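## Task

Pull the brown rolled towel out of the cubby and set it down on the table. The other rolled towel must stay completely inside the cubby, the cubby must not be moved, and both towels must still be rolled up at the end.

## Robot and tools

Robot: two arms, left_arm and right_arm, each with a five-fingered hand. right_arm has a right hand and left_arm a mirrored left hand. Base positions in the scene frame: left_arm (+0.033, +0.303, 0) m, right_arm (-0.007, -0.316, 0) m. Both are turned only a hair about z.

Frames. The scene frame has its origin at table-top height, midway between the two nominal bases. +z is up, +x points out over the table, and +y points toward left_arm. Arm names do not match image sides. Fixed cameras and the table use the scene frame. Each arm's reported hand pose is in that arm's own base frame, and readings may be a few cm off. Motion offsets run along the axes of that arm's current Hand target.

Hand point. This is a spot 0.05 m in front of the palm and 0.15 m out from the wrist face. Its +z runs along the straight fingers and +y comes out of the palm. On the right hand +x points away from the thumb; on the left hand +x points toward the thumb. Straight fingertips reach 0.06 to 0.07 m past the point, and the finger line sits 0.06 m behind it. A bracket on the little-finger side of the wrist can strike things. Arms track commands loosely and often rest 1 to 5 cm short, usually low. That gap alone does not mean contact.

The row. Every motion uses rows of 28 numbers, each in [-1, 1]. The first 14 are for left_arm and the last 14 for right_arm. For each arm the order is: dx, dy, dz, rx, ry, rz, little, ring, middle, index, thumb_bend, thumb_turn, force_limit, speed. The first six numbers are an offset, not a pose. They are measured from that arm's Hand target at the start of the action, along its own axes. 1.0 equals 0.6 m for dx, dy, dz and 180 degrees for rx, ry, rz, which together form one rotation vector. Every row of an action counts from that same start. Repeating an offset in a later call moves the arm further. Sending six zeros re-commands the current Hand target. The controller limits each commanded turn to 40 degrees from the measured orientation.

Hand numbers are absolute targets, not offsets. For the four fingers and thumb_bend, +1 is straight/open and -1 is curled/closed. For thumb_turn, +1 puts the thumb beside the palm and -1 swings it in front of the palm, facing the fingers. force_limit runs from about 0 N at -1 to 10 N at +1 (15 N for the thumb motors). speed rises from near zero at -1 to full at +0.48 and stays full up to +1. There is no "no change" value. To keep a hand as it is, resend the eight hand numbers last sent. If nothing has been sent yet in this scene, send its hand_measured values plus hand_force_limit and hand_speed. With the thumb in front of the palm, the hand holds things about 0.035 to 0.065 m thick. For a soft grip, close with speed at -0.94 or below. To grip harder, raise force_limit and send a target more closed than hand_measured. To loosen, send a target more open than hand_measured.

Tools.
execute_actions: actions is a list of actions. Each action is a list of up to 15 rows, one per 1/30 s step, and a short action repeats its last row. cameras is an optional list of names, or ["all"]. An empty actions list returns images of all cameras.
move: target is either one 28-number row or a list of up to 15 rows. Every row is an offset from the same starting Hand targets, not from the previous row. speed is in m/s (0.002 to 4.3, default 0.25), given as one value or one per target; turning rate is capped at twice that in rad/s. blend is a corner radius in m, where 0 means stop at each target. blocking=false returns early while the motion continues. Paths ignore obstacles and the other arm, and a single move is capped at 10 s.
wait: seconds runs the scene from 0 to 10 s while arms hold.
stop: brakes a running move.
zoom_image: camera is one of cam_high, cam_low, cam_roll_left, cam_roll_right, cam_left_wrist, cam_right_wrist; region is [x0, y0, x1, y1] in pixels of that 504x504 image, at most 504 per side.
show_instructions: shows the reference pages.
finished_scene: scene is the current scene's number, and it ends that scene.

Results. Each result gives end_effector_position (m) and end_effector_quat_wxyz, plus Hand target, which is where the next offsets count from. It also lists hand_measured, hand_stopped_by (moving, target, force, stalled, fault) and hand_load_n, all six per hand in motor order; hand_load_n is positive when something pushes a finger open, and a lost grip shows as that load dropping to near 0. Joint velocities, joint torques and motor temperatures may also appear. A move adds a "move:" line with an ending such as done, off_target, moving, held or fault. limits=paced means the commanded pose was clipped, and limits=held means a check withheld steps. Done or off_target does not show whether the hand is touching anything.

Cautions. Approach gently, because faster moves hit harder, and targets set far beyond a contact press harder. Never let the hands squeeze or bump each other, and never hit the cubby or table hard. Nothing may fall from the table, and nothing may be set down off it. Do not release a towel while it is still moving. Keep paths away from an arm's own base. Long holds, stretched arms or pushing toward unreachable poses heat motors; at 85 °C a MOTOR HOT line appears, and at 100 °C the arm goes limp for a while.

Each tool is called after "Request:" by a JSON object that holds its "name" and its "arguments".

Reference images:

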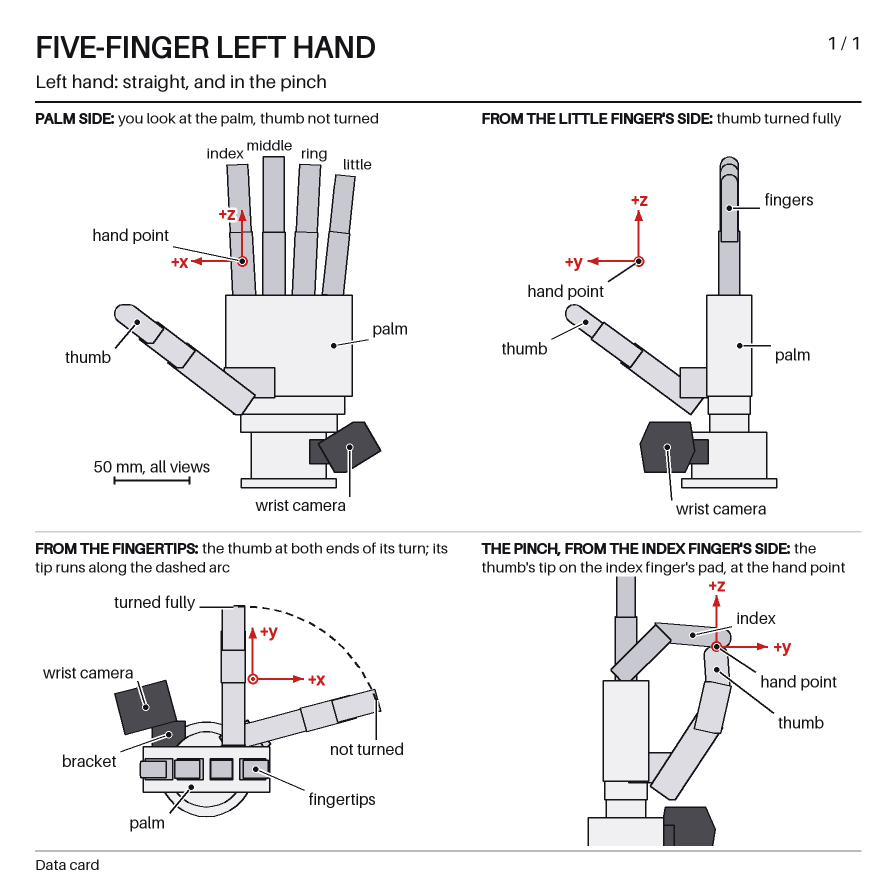

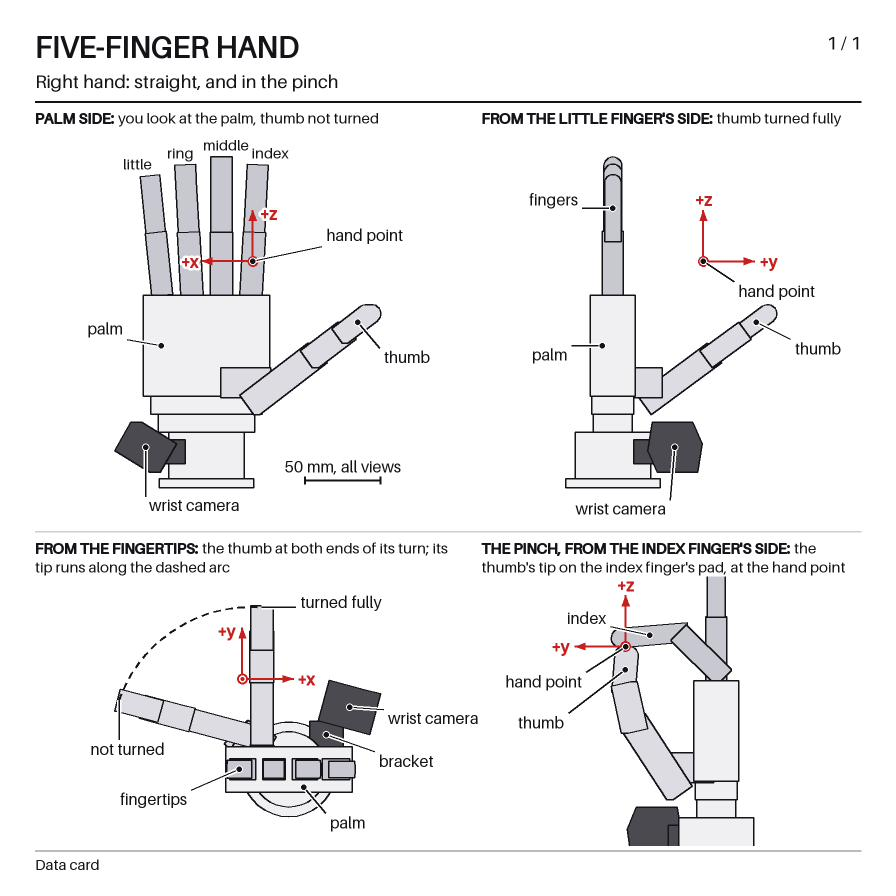

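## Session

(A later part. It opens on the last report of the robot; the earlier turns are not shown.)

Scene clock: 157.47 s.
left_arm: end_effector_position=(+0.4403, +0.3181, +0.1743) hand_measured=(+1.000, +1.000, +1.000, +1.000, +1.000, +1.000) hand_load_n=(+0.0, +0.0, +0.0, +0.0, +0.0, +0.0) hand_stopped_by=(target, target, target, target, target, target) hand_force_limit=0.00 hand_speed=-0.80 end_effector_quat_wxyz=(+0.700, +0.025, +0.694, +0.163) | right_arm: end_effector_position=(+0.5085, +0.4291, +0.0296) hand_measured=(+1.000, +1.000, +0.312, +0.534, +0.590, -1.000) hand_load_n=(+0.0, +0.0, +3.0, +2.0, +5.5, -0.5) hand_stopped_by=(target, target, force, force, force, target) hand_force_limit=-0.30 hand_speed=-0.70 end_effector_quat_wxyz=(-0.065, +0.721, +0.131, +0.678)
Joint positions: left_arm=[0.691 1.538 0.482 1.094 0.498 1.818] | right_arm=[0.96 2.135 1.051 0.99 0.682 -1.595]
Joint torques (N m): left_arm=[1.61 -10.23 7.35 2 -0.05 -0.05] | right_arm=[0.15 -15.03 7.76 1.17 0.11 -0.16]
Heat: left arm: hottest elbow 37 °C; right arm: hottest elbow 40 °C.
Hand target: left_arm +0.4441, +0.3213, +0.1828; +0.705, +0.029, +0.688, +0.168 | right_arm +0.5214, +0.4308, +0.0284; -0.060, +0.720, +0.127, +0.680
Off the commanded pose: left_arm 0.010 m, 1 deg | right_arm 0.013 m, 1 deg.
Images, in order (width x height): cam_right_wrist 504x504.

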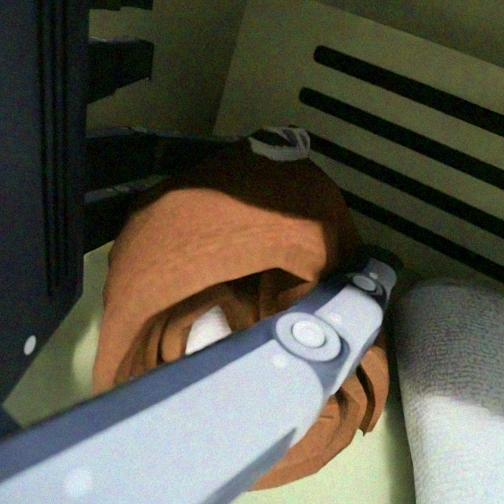

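Request:
{"name": "move", "arguments": {"target": [0,0,0,0,0,0,1,1,1,1,1,1,0,-0.8,0.0153,-0.066,-0.1539,0,0,0,1,1,-0.5,-0.5,-0.5,-1,-0.3,-0.7], "speed": 0.07, "cameras": ["cam_right_wrist","cam_high","cam_roll_left"]}}

Scene clock: 161.53 s.
left_arm: end_effector_position=(+0.4403, +0.3181, +0.1743) hand_measured=(+1.000, +1.000, +1.000, +1.000, +1.000, +1.000) hand_load_n=(+0.0, +0.0, +0.0, +0.0, +0.0, +0.0) hand_stopped_by=(target, target, target, target, target, target) hand_force_limit=0.00 hand_speed=-0.80 end_effector_quat_wxyz=(+0.700, +0.025, +0.694, +0.163) | right_arm: end_effector_position=(+0.4292, +0.4430, +0.0363) hand_measured=(+1.000, +1.000, +0.312, +0.534, +0.590, -1.000) hand_load_n=(+0.0, +0.0, +2.0, +2.0, +4.5, +0.0) hand_stopped_by=(target, target, force, force, force, target) hand_force_limit=-0.30 hand_speed=-0.70 end_effector_quat_wxyz=(-0.048, +0.723, +0.131, +0.677)
Joint positions: left_arm=[0.691 1.538 0.482 1.094 0.498 1.818] | right_arm=[1.109 2.084 0.974 0.99 0.854 -1.588]
Joint torques (N m): left_arm=[1.79 -9.76 7.5 1.94 -0.08 -0.1] | right_arm=[2.2 -16.44 4.45 1.92 0.28 0]
Heat: left arm: hottest elbow 37 °C; right arm: hottest elbow 40 °C.
Hand target: left_arm +0.4441, +0.3213, +0.1828; +0.705, +0.029, +0.688, +0.168 | right_arm +0.4225, +0.4458, +0.0404; -0.059, +0.720, +0.127, +0.680
Off the commanded pose: left_arm 0.010 m, 1 deg | right_arm 0.009 m, 1 deg.
move: done
Images, in order (width x height): cam_high 504x504, cam_roll_left 504x504, cam_right_wrist 504x504.

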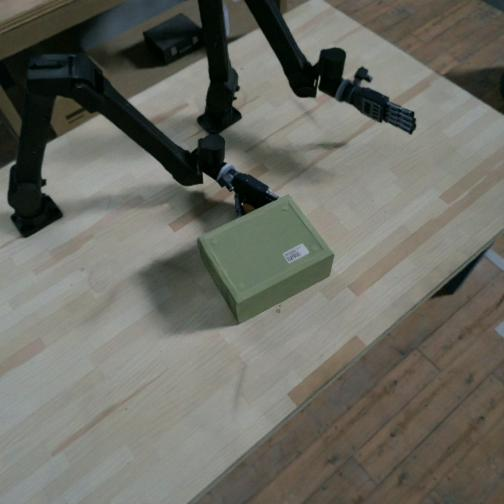

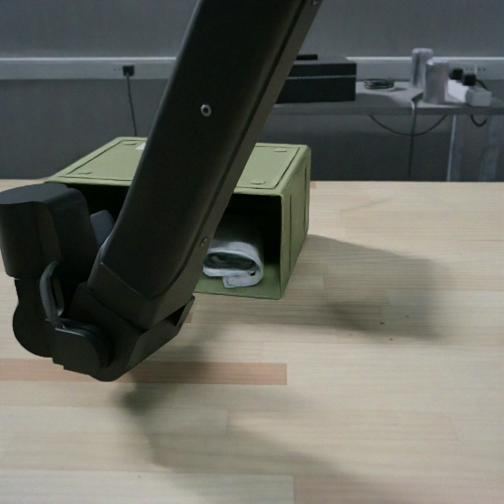

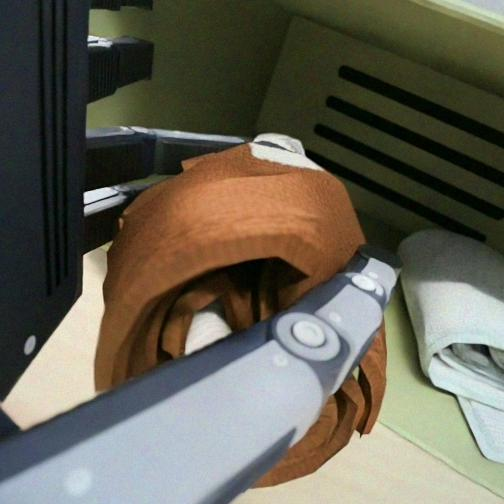

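Request:
{"name": "move", "arguments": {"target": [0,0,0,0,0,0,1,1,1,1,1,1,0,-0.8,0.0092,-0.083,-0.1827,0,0,0,1,1,-0.5,-0.5,-0.5,-1,-0.3,-0.7], "speed": 0.09, "cameras": ["cam_right_wrist","cam_high","cam_roll_left"]}}

Scene clock: 165.30 s.
left_arm: end_effector_position=(+0.4403, +0.3181, +0.1743) hand_measured=(+1.000, +1.000, +1.000, +1.000, +1.000, +1.000) hand_load_n=(+0.0, +0.0, +0.0, +0.0, +0.0, +0.0) hand_stopped_by=(target, target, target, target, target, target) hand_force_limit=0.00 hand_speed=-0.80 end_effector_quat_wxyz=(+0.700, +0.025, +0.694, +0.163) | right_arm: end_effector_position=(+0.3101, +0.4661, +0.0483) hand_measured=(+1.000, +1.000, +0.312, +0.534, +0.590, -1.000) hand_load_n=(+0.0, +0.0, +1.5, +2.0, +5.0, +0.5) hand_stopped_by=(target, target, force, force, force, target) hand_force_limit=-0.30 hand_speed=-0.70 end_effector_quat_wxyz=(-0.056, +0.719, +0.124, +0.682)
Joint positions: left_arm=[0.691 1.538 0.482 1.094 0.498 1.818] | right_arm=[1.349 2.029 0.911 0.976 1.092 -1.535]
Joint torques (N m): left_arm=[1.2 -9.99 7.39 1.87 -0.01 -0.1] | right_arm=[2.08 -15.56 4.27 0.96 0.28 0.01]
Heat: left arm: hottest elbow 37 °C; right arm: hottest elbow 40 °C.
Hand target: left_arm +0.4441, +0.3213, +0.1828; +0.705, +0.029, +0.688, +0.168 | right_arm +0.3038, +0.4660, +0.0491; -0.060, +0.720, +0.127, +0.680
Off the commanded pose: left_arm 0.010 m, 1 deg | right_arm 0.006 m, 1 deg.
move: done
Images, in order (width x height): cam_high 504x504, cam_roll_left 504x504, cam_right_wrist 504x504.

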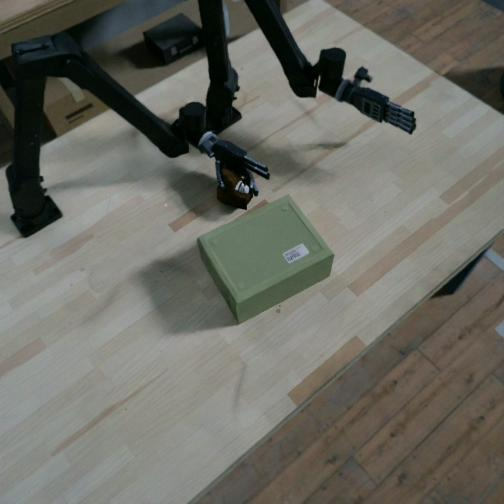

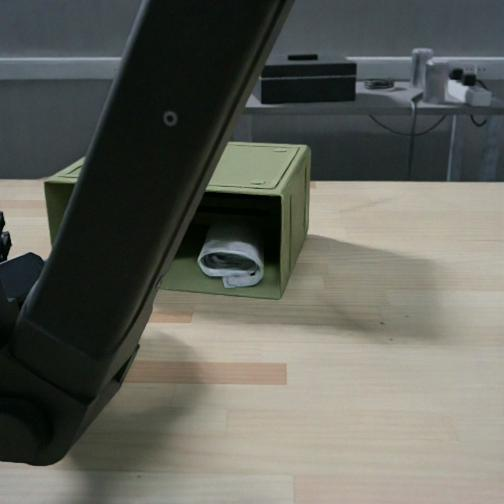

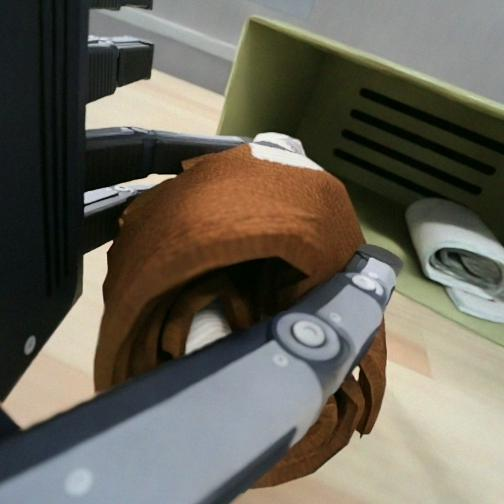

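Request:
{"name": "move", "arguments": {"target": [0,0,0,0,0,0,1,1,1,1,1,1,0,-0.8,-0.0511,-0.0131,-0.0286,0,0,0,1,1,-0.5,-0.5,-0.5,-1,-0.3,-0.7], "speed": 0.05, "cameras": ["cam_right_wrist","cam_high","cam_roll_left"]}}

Request:
{"name": "zoom_image", "arguments": {"camera": "cam_high", "region": [160, 90, 360, 330]}}

Scene clock: 167.93 s.
left_arm: end_effector_position=(+0.4403, +0.3181, +0.1743) hand_measured=(+1.000, +1.000, +1.000, +1.000, +1.000, +1.000) hand_load_n=(+0.0, +0.0, +0.0, +0.0, +0.0, +0.0) hand_stopped_by=(target, target, target, target, target, target) hand_force_limit=0.00 hand_speed=-0.80 end_effector_quat_wxyz=(+0.700, +0.025, +0.694, +0.163) | right_arm: end_effector_position=(+0.2928, +0.4667, +0.0299) hand_measured=(+1.000, +1.000, +0.312, +0.534, +0.590, -1.000) hand_load_n=(+0.0, +0.0, +2.0, +2.5, +4.5, +0.0) hand_stopped_by=(target, target, force, force, force, target) hand_force_limit=-0.30 hand_speed=-0.70 end_effector_quat_wxyz=(-0.056, +0.719, +0.121, +0.682)
Joint positions: left_arm=[0.691 1.538 0.482 1.094 0.498 1.818] | right_arm=[1.384 2.074 0.911 1.012 1.132 -1.52]
Joint torques (N m): left_arm=[2.14 -10.52 7.34 1.89 -0.05 -0.07] | right_arm=[2.55 -13.57 3.89 1.76 0.27 0.01]
Heat: left arm: hottest elbow 37 °C; right arm: hottest elbow 40 °C.
Hand target: left_arm +0.4441, +0.3213, +0.1828; +0.705, +0.029, +0.688, +0.168 | right_arm +0.2839, +0.4661, +0.0191; -0.060, +0.720, +0.127, +0.680
Off the commanded pose: left_arm 0.010 m, 1 deg | right_arm 0.014 m, 1 deg.
move: off_target (right_arm)
Images, in order (width x height): cam_high 504x504, cam_roll_left 504x504, cam_right_wrist 504x504.

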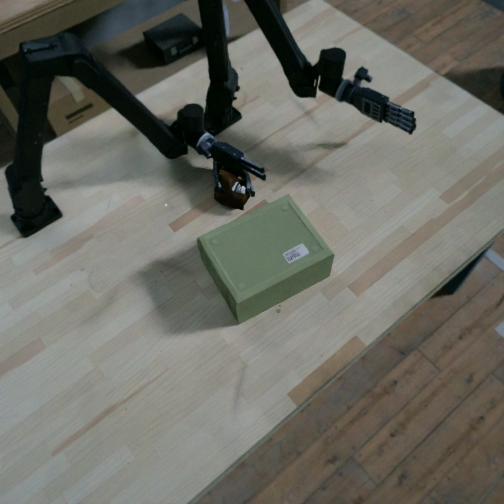

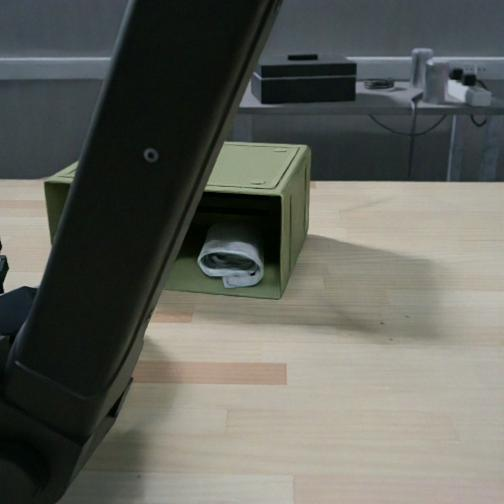

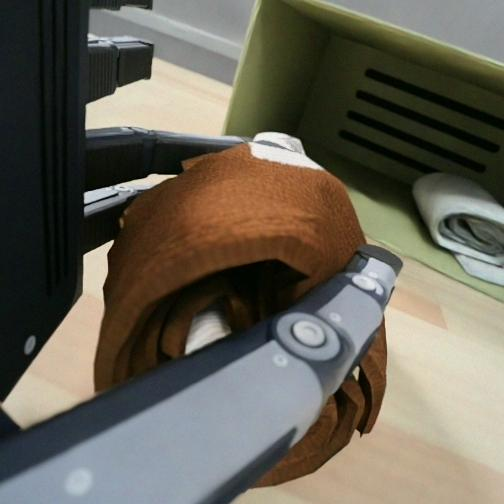

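Scaled by 2.100.

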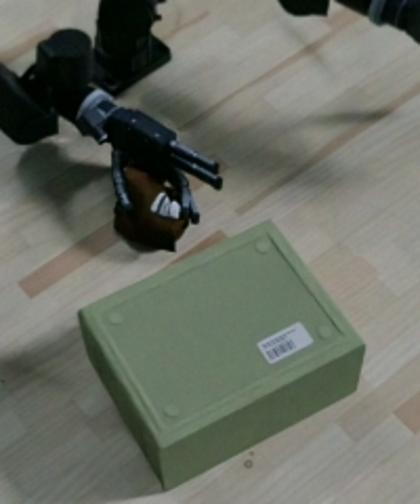

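Request:
{"name": "move", "arguments": {"target": [0,0,0,0,0,0,1,1,1,1,1,1,0,-0.8,-0.0133,-0.0012,0.0009,0,0,0,1,1,-0.5,-0.5,-0.5,-1,-0.3,-0.7], "speed": 0.04}}

Request:
{"name": "execute_actions", "arguments": {"actions": [[[0,0,0,0,0,0,1,1,1,1,1,1,0,-0.8,0,0,0,0,0,0,1,1,1,1,1,-1,-0.3,-0.5]],[[0,0,0,0,0,0,1,1,1,1,1,1,0,-0.8,0,0,0,0,0,0,1,1,1,1,1,-1,-0.3,-0.5]]], "cameras": ["cam_right_wrist"]}}

Scene clock: 170.23 s.
left_arm: end_effector_position=(+0.4403, +0.3181, +0.1743) hand_measured=(+1.000, +1.000, +1.000, +1.000, +1.000, +1.000) hand_load_n=(+0.0, +0.0, +0.0, +0.0, +0.0, +0.0) hand_stopped_by=(target, target, target, target, target, target) hand_force_limit=0.00 hand_speed=-0.80 end_effector_quat_wxyz=(+0.700, +0.025, +0.694, +0.163) | right_arm: end_effector_position=(+0.2926, +0.4666, +0.0269) hand_measured=(+1.000, +1.000, +0.312, +0.534, +0.590, -1.000) hand_load_n=(+0.0, +0.0, +1.5, +2.5, +5.0, -0.5) hand_stopped_by=(target, target, force, force, force, target) hand_force_limit=-0.30 hand_speed=-0.70 end_effector_quat_wxyz=(-0.060, +0.718, +0.117, +0.684)
Joint positions: left_arm=[0.691 1.538 0.482 1.094 0.498 1.818] | right_arm=[1.385 2.084 0.911 1.036 1.133 -1.52]
Joint torques (N m): left_arm=[0.97 -10.4 7.27 1.99 -0.04 -0.04] | right_arm=[2.55 -12.69 4.03 1.61 0.23 0.01]
Heat: left arm: hottest elbow 37 °C; right arm: hottest elbow 40 °C.
Hand target: left_arm +0.4441, +0.3213, +0.1828; +0.705, +0.029, +0.688, +0.168 | right_arm +0.2839, +0.4660, +0.0111; -0.060, +0.720, +0.127, +0.680
Off the commanded pose: left_arm 0.010 m, 1 deg | right_arm 0.018 m, 1 deg.
move: off_target (right_arm)

Scene clock: 171.43 s.
left_arm: end_effector_position=(+0.4403, +0.3181, +0.1743) hand_measured=(+1.000, +1.000, +1.000, +1.000, +1.000, +1.000) hand_load_n=(+0.0, +0.0, +0.0, +0.0, +0.0, +0.0) hand_stopped_by=(target, target, target, target, target, target) hand_force_limit=0.00 hand_speed=-0.80 end_effector_quat_wxyz=(+0.700, +0.025, +0.694, +0.163) | right_arm: end_effector_position=(+0.2922, +0.4653, +0.0213) hand_measured=(+1.000, +1.000, +1.000, +1.000, +1.000, -1.000) hand_load_n=(+0.0, +0.0, +0.0, +0.0, +0.0, +0.5) hand_stopped_by=(target, target, target, target, target, target) hand_force_limit=-0.30 hand_speed=-0.50 end_effector_quat_wxyz=(-0.055, +0.719, +0.120, +0.682)
Joint positions: left_arm=[0.691 1.538 0.482 1.094 0.498 1.818] | right_arm=[1.385 2.096 0.911 1.036 1.134 -1.52]
Joint torques (N m): left_arm=[1.49 -10.23 7.32 1.91 -0.03 -0.08] | right_arm=[2.49 -13.51 4.01 1.58 0.19 0.01]
Heat: left arm: hottest elbow 37 °C; right arm: hottest elbow 40 °C.
Hand target: left_arm +0.4441, +0.3213, +0.1828; +0.705, +0.029, +0.688, +0.168 | right_arm +0.2839, +0.4660, +0.0111; -0.060, +0.720, +0.127, +0.680
Off the commanded pose: left_arm 0.010 m, 1 deg | right_arm 0.013 m, 1 deg.
Images, in order (width x height): cam_right_wrist 504x504.

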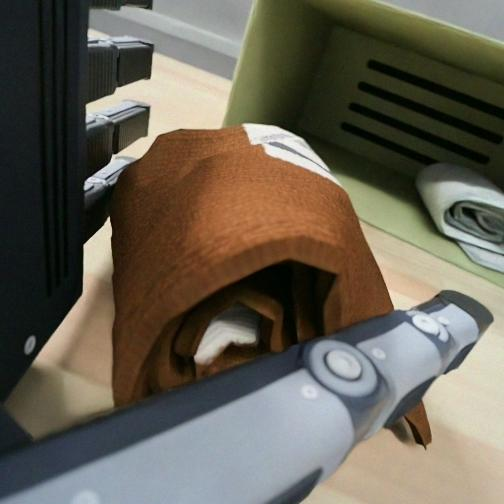

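Request:
{"name": "move", "arguments": {"target": [[0,0,0,0,0,0,1,1,1,1,1,1,0,-0.8,0.0265,0.0023,-0.1018,0,0,0,1,1,1,1,1,-1,-0.3,-0.5],[0,0,0,0,0,0,1,1,1,1,1,1,0,-0.8,0.1923,0.017,-0.113,0,0,0,1,1,1,1,1,-1,-0.3,-0.5]], "speed": [0.1, 0.2], "cameras": ["cam_high", "cam_roll_left", "cam_right_wrist"]}}

Request:
{"name": "zoom_image", "arguments": {"camera": "cam_high", "region": [160, 120, 360, 330]}}

Scene clock: 184.17 s.
left_arm: end_effector_position=(+0.4403, +0.3181, +0.1743) hand_measured=(+1.000, +1.000, +1.000, +1.000, +1.000, +1.000) hand_load_n=(+0.0, +0.0, +0.0, +0.0, +0.0, +0.0) hand_stopped_by=(target, target, target, target, target, target) hand_force_limit=0.00 hand_speed=-0.80 end_effector_quat_wxyz=(+0.700, +0.025, +0.694, +0.163) | right_arm: end_effector_position=(+0.2318, +0.4454, +0.1288) hand_measured=(+1.000, +1.000, +1.000, +1.000, +1.000, -1.000) hand_load_n=(+0.0, +0.0, +0.0, +0.0, +0.0, +0.5) hand_stopped_by=(target, target, target, target, target, target) hand_force_limit=-0.30 hand_speed=-0.50 end_effector_quat_wxyz=(-0.051, +0.720, +0.128, +0.680)
Joint positions: left_arm=[0.691 1.538 0.482 1.094 0.498 1.818] | right_arm=[1.506 1.76 0.828 0.712 1.248 -1.463]
Joint torques (N m): left_arm=[0.85 -10.23 7.27 1.94 -0.07 -0.09] | right_arm=[2.26 -12.86 6.57 0.77 0.31 0.02]
Heat: left arm: hottest elbow 38 °C; right arm: hottest elbow 39 °C.
Hand target: left_arm +0.4441, +0.3213, +0.1828; +0.705, +0.029, +0.688, +0.168 | right_arm +0.2263, +0.4504, +0.1313; -0.060, +0.720, +0.127, +0.680
Off the commanded pose: left_arm 0.010 m, 1 deg | right_arm 0.008 m, 1 deg.
move: done
Images, in order (width x height): cam_high 504x504, cam_roll_left 504x504, cam_right_wrist 504x504.

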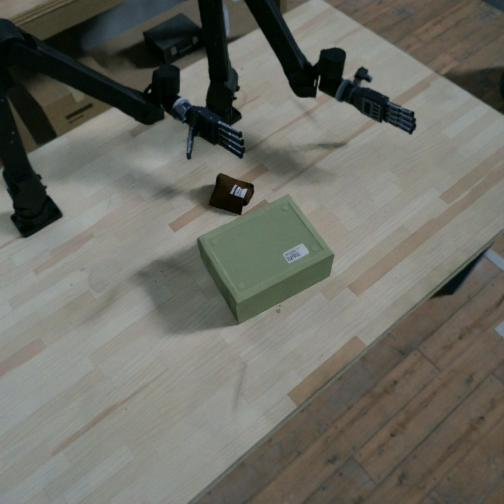

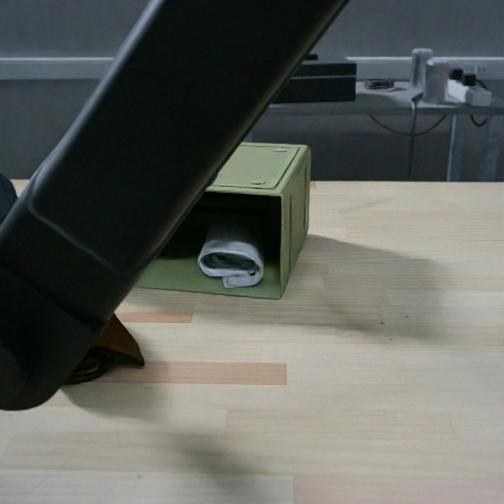

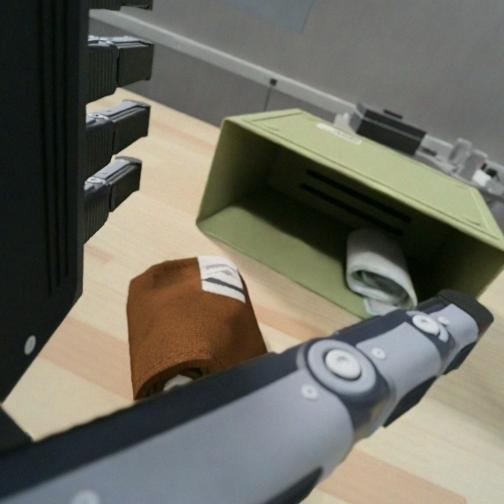

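Scaled by 2.400.

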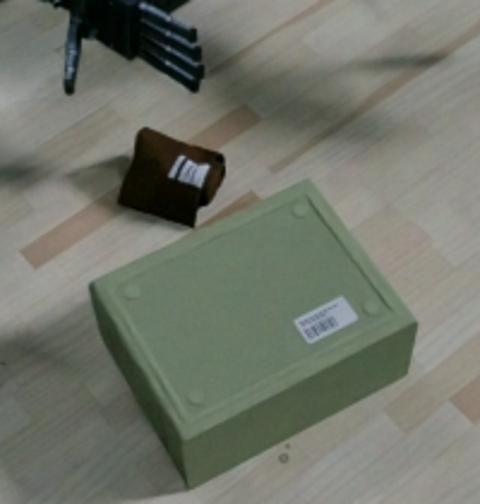

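Request:
{"name": "move", "arguments": {"target": [[-0.1705,-0.1424,0.0658,-0.0236,0.1052,-0.1658,0,0,0,0,1,1,0,-0.3,0.2023,0.2953,0.1758,0,0,0,1,1,1,1,1,-1,-0.3,-0.5],[-0.3046,-0.5116,0.161,-0.0471,0.2104,-0.3316,0,0,0,0,1,1,0,-0.3,0.1623,0.7632,0.1878,0,0,0,1,1,1,1,1,-1,-0.3,-0.5],[-0.3512,-0.8007,0.1707,-0.0707,0.3156,-0.4974,0,0,0,0,1,1,0,-0.3,0.0347,0.9773,0.0655,0,0,0,1,1,1,1,1,-1,-0.3,-0.5]], "speed": 0.28, "blend": [0.04, 0.04, 0], "cameras": ["cam_high", "cam_roll_left", "cam_low"]}}

Scene clock: 193.77 s.
left_arm: end_effector_position=(+0.6280, -0.1595, +0.2449) hand_measured=(+0.000, +0.000, +0.000, +0.000, +1.000, +1.000) hand_load_n=(+0.0, +0.0, +0.0, +0.0, +0.0, +0.0) hand_stopped_by=(target, target, target, target, target, target) hand_force_limit=0.00 hand_speed=-0.30 end_effector_quat_wxyz=(+0.239, -0.589, +0.718, -0.284) | right_arm: end_effector_position=(+0.4226, -0.0943, +0.2048) hand_measured=(+1.000, +1.000, +1.000, +1.000, +1.000, -1.000) hand_load_n=(+0.0, +0.0, +0.0, +0.0, +0.0, +0.5) hand_stopped_by=(target, target, target, target, target, target) hand_force_limit=-0.30 hand_speed=-0.50 end_effector_quat_wxyz=(-0.068, +0.719, +0.128, +0.680)
Joint positions: left_arm=[-0.204 1.662 1.609 -0.756 -0.013 -0.002] | right_arm=[-0.372 0.95 0.311 0.556 -0.646 -1.699]
Joint torques (N m): left_arm=[0.85 -15.5 15.09 0.9 0.05 -0.2] | right_arm=[-0.03 -2.49 7.24 2.1 0.01 -0.21]
Heat: left arm: hottest elbow 39 °C; right arm: hottest elbow 39 °C.
Hand target: left_arm +0.6401, -0.1700, +0.2604; +0.243, -0.585, +0.715, -0.297 | right_arm +0.4196, -0.1007, +0.2000; -0.060, +0.720, +0.127, +0.680
Off the commanded pose: left_arm 0.022 m, 2 deg | right_arm 0.009 m, 1 deg.
move: off_target (left_arm)
Images, in order (width x height): cam_high 504x504, cam_low 504x504, cam_roll_left 504x504.

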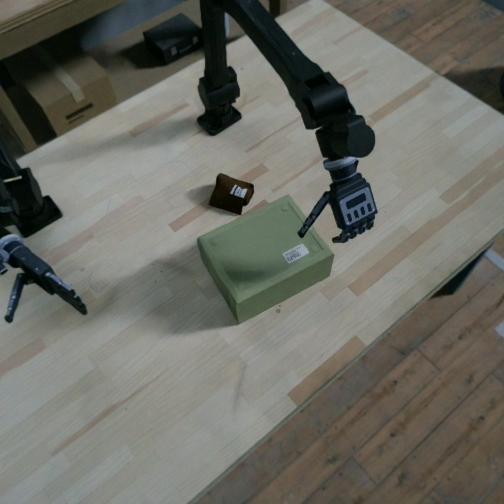

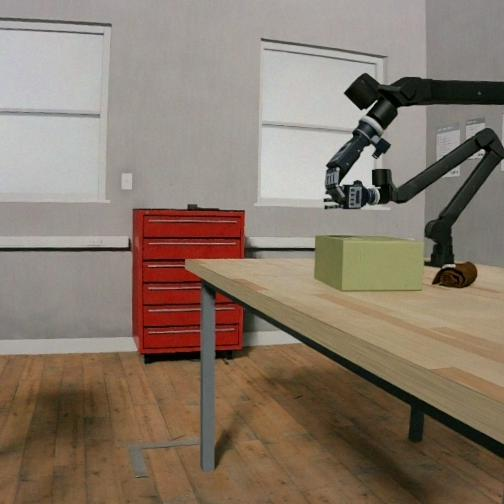

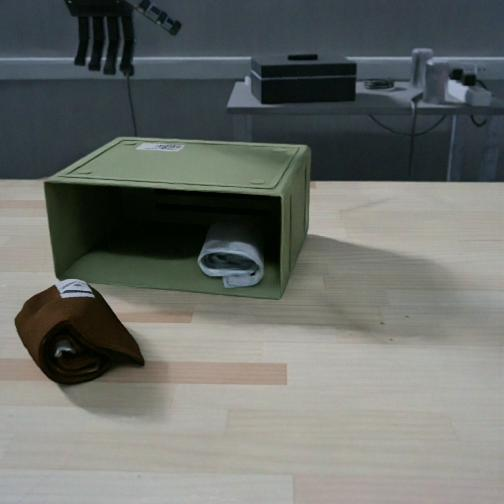

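Request:
{"name": "move", "arguments": {"target": [0.098,-0.044,0.044,0,0,0,0,0,0,0,1,1,0,-0.3,0,0,0,0,0,0,1,1,1,1,1,-1,-0.3,-0.5], "speed": 0.15, "cameras": ["cam_high", "cam_low","cam_left_wrist"]}}

Request:
{"name": "zoom_image", "arguments": {"camera": "cam_low", "region": [280, 160, 480, 320]}}

Request:
{"name": "zoom_image", "arguments": {"camera": "cam_high", "region": [190, 150, 390, 350]}}

Scene clock: 200.53 s.
left_arm: end_effector_position=(+0.6527, -0.2292, +0.2461) hand_measured=(+0.000, +0.000, +0.000, +0.000, +1.000, +1.000) hand_load_n=(+0.0, +0.0, +0.0, +0.0, +0.0, +0.0) hand_stopped_by=(target, target, target, target, target, target) hand_force_limit=0.00 hand_speed=-0.30 end_effector_quat_wxyz=(+0.237, -0.585, +0.721, -0.287) | right_arm: end_effector_position=(+0.4226, -0.0943, +0.2048) hand_measured=(+1.000, +1.000, +1.000, +1.000, +1.000, -1.000) hand_load_n=(+0.0, +0.0, +0.0, -0.5, +0.0, +0.5) hand_stopped_by=(target, target, target, target, target, target) hand_force_limit=-0.30 hand_speed=-0.50 end_effector_quat_wxyz=(-0.068, +0.719, +0.128, +0.680)
Joint positions: left_arm=[-0.308 1.776 1.762 -0.798 -0.075 -0.07] | right_arm=[-0.372 0.95 0.311 0.556 -0.646 -1.699]
Joint torques (N m): left_arm=[0.85 -16.5 14.94 0.92 -0.25 -0.2] | right_arm=[-0.03 -2.49 7.23 2.11 0.01 -0.2]
Heat: left arm: hottest elbow 39 °C; right arm: hottest elbow 40 °C.
Hand target: left_arm +0.6651, -0.2349, +0.2604; +0.243, -0.585, +0.715, -0.297 | right_arm +0.4196, -0.1007, +0.2000; -0.060, +0.720, +0.127, +0.680
Off the commanded pose: left_arm 0.020 m, 2 deg | right_arm 0.009 m, 1 deg.
move: off_target (left_arm)
Images, in order (width x height): cam_high 504x504, cam_low 504x504, cam_left_wrist 504x504.

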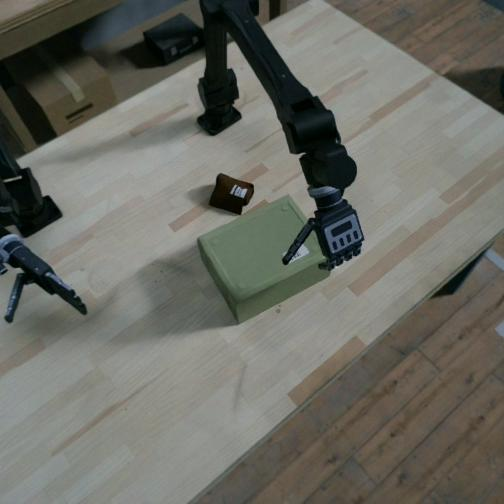

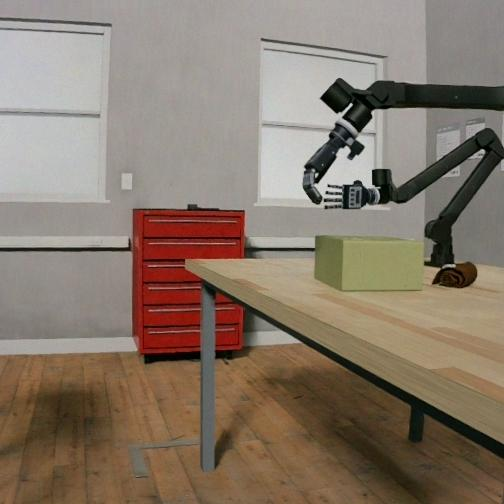

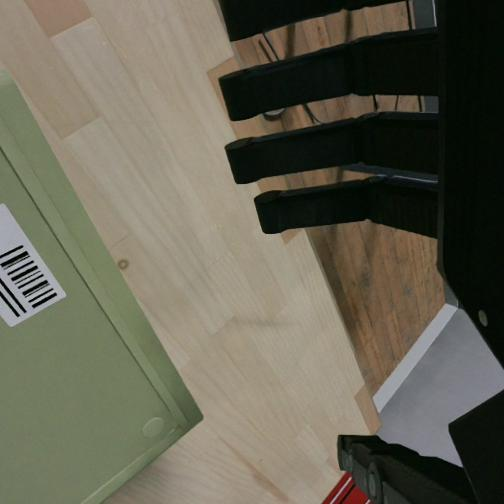

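Scaled by 2.520.

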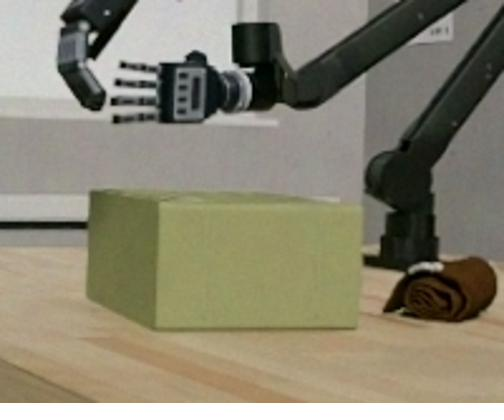

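Scaled by 2.520.

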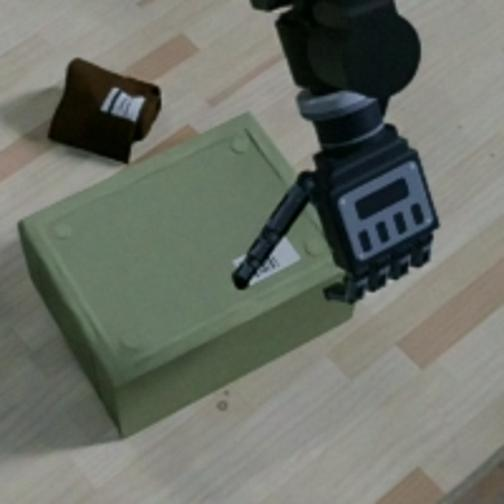

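Request:
{"name": "move", "arguments": {"target": [0,0.1415,0.1415,0,0,0,0,0,0,0,1,1,0,-0.3,0,0,0,0,0,0,1,1,1,1,1,-1,-0.3,-0.5], "speed": 0.12, "cameras": ["cam_high", "cam_low"]}}

Request:
{"name": "zoom_image", "arguments": {"camera": "cam_low", "region": [280, 160, 480, 320]}}

Request:
{"name": "zoom_image", "arguments": {"camera": "cam_high", "region": [190, 150, 390, 350]}}

Scene clock: 217.80 s.
left_arm: end_effector_position=(+0.6609, -0.2318, +0.1461) hand_measured=(+0.000, +0.000, +0.000, +0.000, +1.000, +1.000) hand_load_n=(+0.0, -0.5, +0.0, +0.0, +0.0, +0.0) hand_stopped_by=(target, target, target, target, target, target) hand_force_limit=0.00 hand_speed=-0.30 end_effector_quat_wxyz=(+0.242, -0.583, +0.718, -0.295) | right_arm: end_effector_position=(+0.4226, -0.0943, +0.2048) hand_measured=(+1.000, +1.000, +1.000, +1.000, +1.000, -1.000) hand_load_n=(+0.0, +0.0, +0.0, +0.0, +0.0, +0.5) hand_stopped_by=(target, target, target, target, target, target) hand_force_limit=-0.30 hand_speed=-0.50 end_effector_quat_wxyz=(-0.068, +0.719, +0.128, +0.680)
Joint positions: left_arm=[-0.308 1.825 1.558 -0.525 -0.075 -0.07] | right_arm=[-0.372 0.95 0.311 0.556 -0.646 -1.699]
Joint torques (N m): left_arm=[1.32 -17.61 10.02 2 -0.27 -0.15] | right_arm=[-0.03 -2.55 7.24 2.11 0.02 -0.2]
Motor temperatures (°C): left_arm=[31 33 44 33 28 30] | right_arm=[30 34 40 31 33 32]
Heat: left arm: hottest elbow 44 °C; right arm: hottest elbow 40 °C.
Hand target: left_arm +0.6652, -0.2350, +0.1402; +0.243, -0.585, +0.715, -0.297 | right_arm +0.4196, -0.1007, +0.2000; -0.060, +0.720, +0.127, +0.680
Off the commanded pose: left_arm 0.008 m, 1 deg | right_arm 0.009 m, 1 deg.
move: done
Images, in order (width x height): cam_high 504x504, cam_low 504x504.

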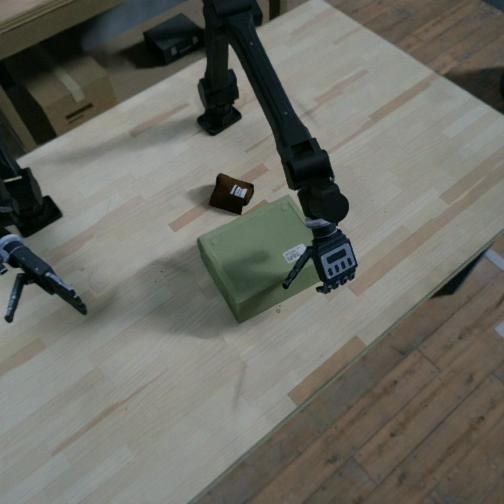

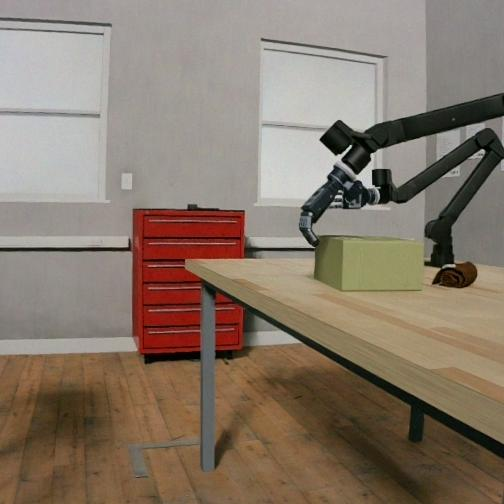

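Scaled by 2.520.

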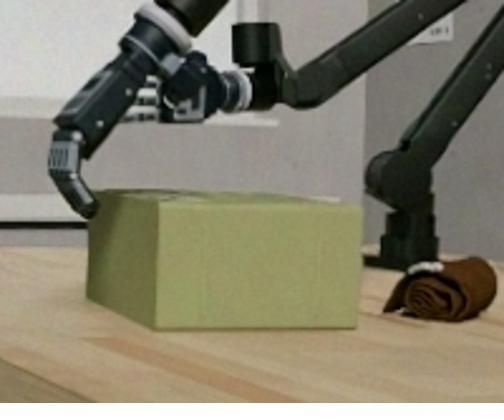

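Scaled by 2.520.

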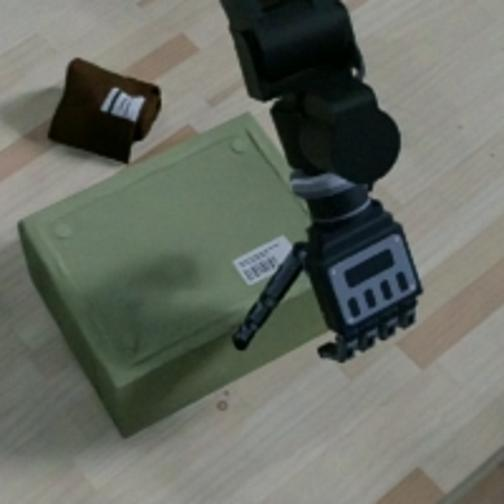

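Request:
{"name": "execute_actions", "arguments": {"actions": [[[0,0,0,0,0,0,0,0,0,0,-0.6,1,-0.5,-0.3,0,0,0,0,0,0,1,1,1,1,1,-1,-0.3,-0.5]],[[0,0,0,0,0,0,0,0,0,0,-0.6,1,-0.5,-0.3,0,0,0,0,0,0,1,1,1,1,1,-1,-0.3,-0.5]]]}}

Request:
{"name": "move", "arguments": {"target": [0,0.0413,0.0413,0,0,0,0,0,0,0,-0.6,1,-0.5,-0.3,0,0,0,0,0,0,1,1,1,1,1,-1,-0.3,-0.5], "speed": 0.1, "cameras": ["cam_high", "cam_low"]}}

Request:
{"name": "zoom_image", "arguments": {"camera": "cam_low", "region": [280, 160, 480, 320]}}

Request:
{"name": "zoom_image", "arguments": {"camera": "cam_high", "region": [190, 150, 390, 350]}}

Scene clock: 223.97 s.
left_arm: end_effector_position=(+0.6609, -0.2317, +0.1461) hand_measured=(+0.000, +0.000, +0.000, +0.000, -0.520, +1.000) hand_load_n=(+0.0, +0.0, +0.0, +1.0, +7.5, -0.5) hand_stopped_by=(target, target, target, target, force, target) hand_force_limit=-0.50 hand_speed=-0.30 end_effector_quat_wxyz=(+0.242, -0.583, +0.718, -0.294) | right_arm: end_effector_position=(+0.4226, -0.0943, +0.2048) hand_measured=(+1.000, +1.000, +1.000, +1.000, +1.000, -1.000) hand_load_n=(+0.0, +0.0, +0.0, +0.0, +0.0, +0.5) hand_stopped_by=(target, target, target, target, target, target) hand_force_limit=-0.30 hand_speed=-0.50 end_effector_quat_wxyz=(-0.068, +0.719, +0.128, +0.680)
Joint positions: left_arm=[-0.308 1.825 1.558 -0.525 -0.075 -0.071] | right_arm=[-0.372 0.95 0.311 0.556 -0.646 -1.699]
Joint torques (N m): left_arm=[1.61 -17.08 9.96 2.09 -0.2 -0.15] | right_arm=[-0.03 -2.49 7.23 2.11 0.02 -0.21]
Heat: left arm: hottest elbow 43 °C; right arm: hottest elbow 40 °C.
Hand target: left_arm +0.6652, -0.2350, +0.1402; +0.243, -0.585, +0.715, -0.297 | right_arm +0.4196, -0.1007, +0.2000; -0.060, +0.720, +0.127, +0.680
Off the commanded pose: left_arm 0.008 m, 0 deg | right_arm 0.009 m, 1 deg.

Scene clock: 225.03 s.
left_arm: end_effector_position=(+0.6615, -0.2319, +0.1117) hand_measured=(+0.000, +0.000, +0.000, +0.000, -0.520, +1.000) hand_load_n=(+0.0, +0.0, +0.0, +1.0, +7.5, -0.5) hand_stopped_by=(target, target, target, target, force, target) hand_force_limit=-0.50 hand_speed=-0.30 end_effector_quat_wxyz=(+0.242, -0.583, +0.717, -0.295) | right_arm: end_effector_position=(+0.4226, -0.0943, +0.2048) hand_measured=(+1.000, +1.000, +1.000, +1.000, +1.000, -1.000) hand_load_n=(+0.0, +0.0, +0.0, +0.0, +0.0, +0.0) hand_stopped_by=(target, target, target, target, target, target) hand_force_limit=-0.30 hand_speed=-0.50 end_effector_quat_wxyz=(-0.068, +0.719, +0.128, +0.680)
Joint positions: left_arm=[-0.308 1.853 1.505 -0.442 -0.075 -0.071] | right_arm=[-0.372 0.95 0.311 0.556 -0.646 -1.699]
Joint torques (N m): left_arm=[1.67 -17.44 9.77 1.89 -0.23 -0.16] | right_arm=[-0.09 -2.61 7.23 2.1 0.02 -0.19]
Heat: left arm: hottest elbow 43 °C; right arm: hottest elbow 40 °C.
Hand target: left_arm +0.6653, -0.2350, +0.1053; +0.243, -0.585, +0.715, -0.297 | right_arm +0.4196, -0.1007, +0.2000; -0.060, +0.720, +0.127, +0.680
Off the commanded pose: left_arm 0.008 m, 0 deg | right_arm 0.009 m, 1 deg.
move: done
Images, in order (width x height): cam_high 504x504, cam_low 504x504.

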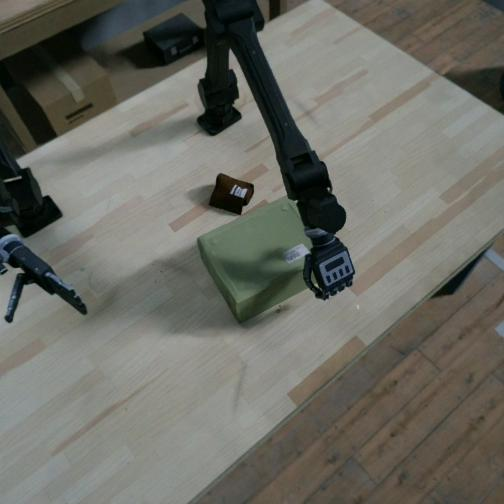

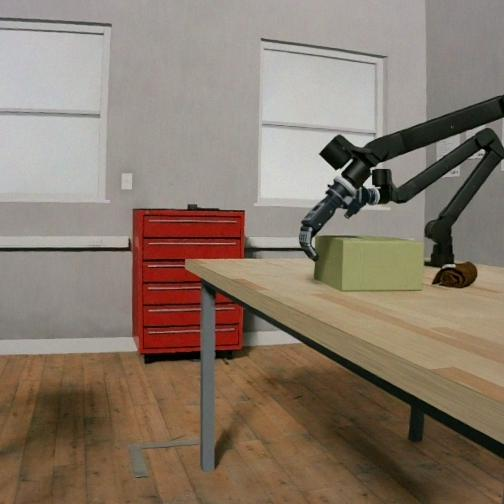

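Scaled by 2.520.

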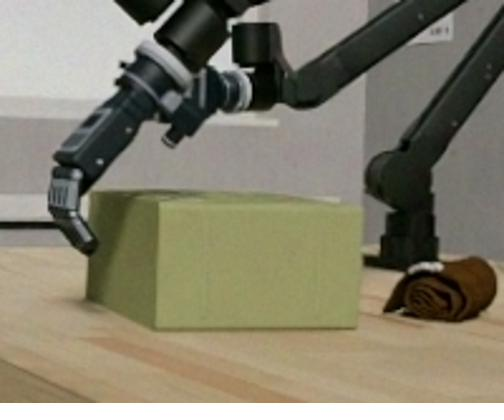

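Scaled by 2.520.

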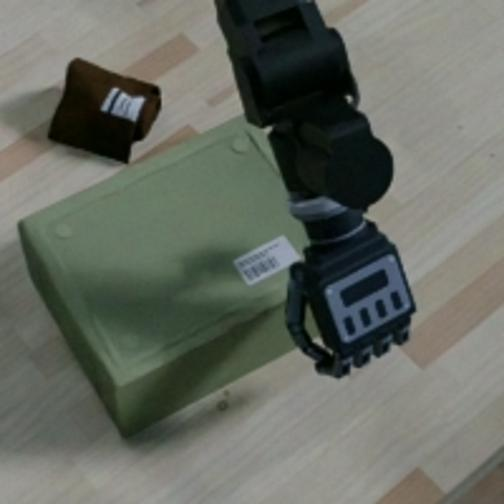

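Request:
{"name": "move", "arguments": {"target": [0.0083,0.0589,-0.059,0,0,0,0,0,0,0,-0.6,1,-0.5,-0.3,0,0,0,0,0,0,1,1,1,1,1,-1,-0.3,-0.5], "speed": 0.07, "cameras": ["cam_high", "cam_low"]}}

Request:
{"name": "zoom_image", "arguments": {"camera": "cam_high", "region": [190, 150, 390, 350]}}

Scene clock: 228.33 s.
left_arm: end_effector_position=(+0.6201, -0.2208, +0.1015) hand_measured=(+0.000, +0.000, +0.000, +0.000, -0.520, +1.000) hand_load_n=(+0.0, +0.0, +0.0, +0.5, +7.5, +0.0) hand_stopped_by=(target, target, target, target, force, target) hand_force_limit=-0.50 hand_speed=-0.30 end_effector_quat_wxyz=(+0.242, -0.591, +0.713, -0.291) | right_arm: end_effector_position=(+0.4226, -0.0943, +0.2048) hand_measured=(+1.000, +1.000, +1.000, +1.000, +1.000, -1.000) hand_load_n=(+0.0, +0.0, +0.0, +0.0, +0.0, +0.5) hand_stopped_by=(target, target, target, target, target, target) hand_force_limit=-0.30 hand_speed=-0.50 end_effector_quat_wxyz=(-0.068, +0.719, +0.128, +0.680)
Joint positions: left_arm=[-0.313 1.762 1.347 -0.383 -0.089 -0.09] | right_arm=[-0.372 0.95 0.311 0.556 -0.646 -1.699]
Joint torques (N m): left_arm=[0.38 -18.02 8.57 1.59 -0.2 -0.15] | right_arm=[-0.03 -2.49 7.24 2.07 0.01 -0.2]
Heat: left arm: hottest elbow 43 °C; right arm: hottest elbow 40 °C.
Hand target: left_arm +0.6152, -0.2300, +0.1052; +0.243, -0.585, +0.715, -0.297 | right_arm +0.4196, -0.1007, +0.2000; -0.060, +0.720, +0.127, +0.680
Off the commanded pose: left_arm 0.011 m, 1 deg | right_arm 0.009 m, 1 deg.
move: off_target (left_arm)
Images, in order (width x height): cam_high 504x504, cam_low 504x504.

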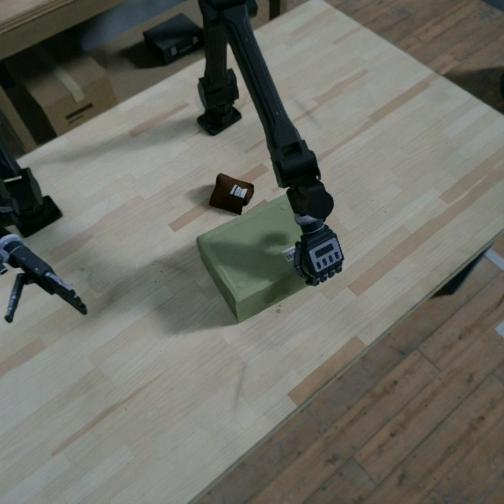

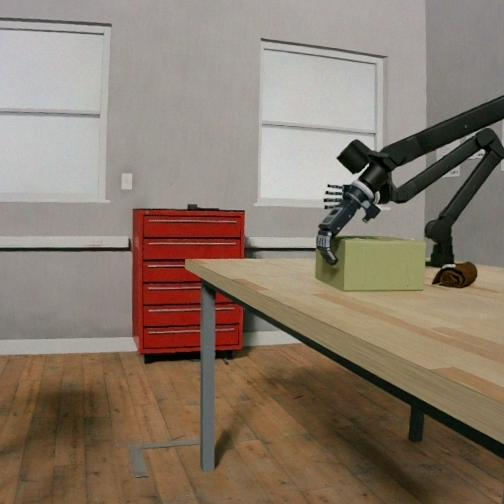

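Scaled by 2.520.

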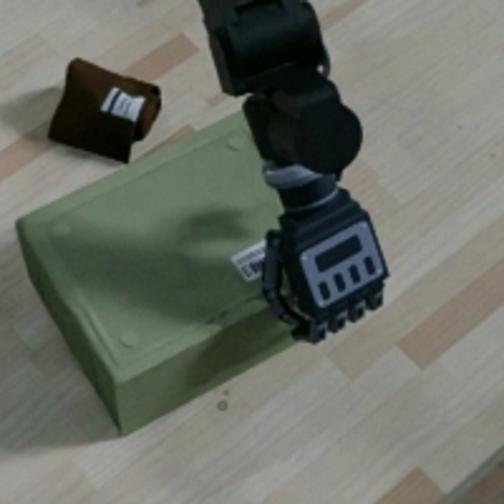

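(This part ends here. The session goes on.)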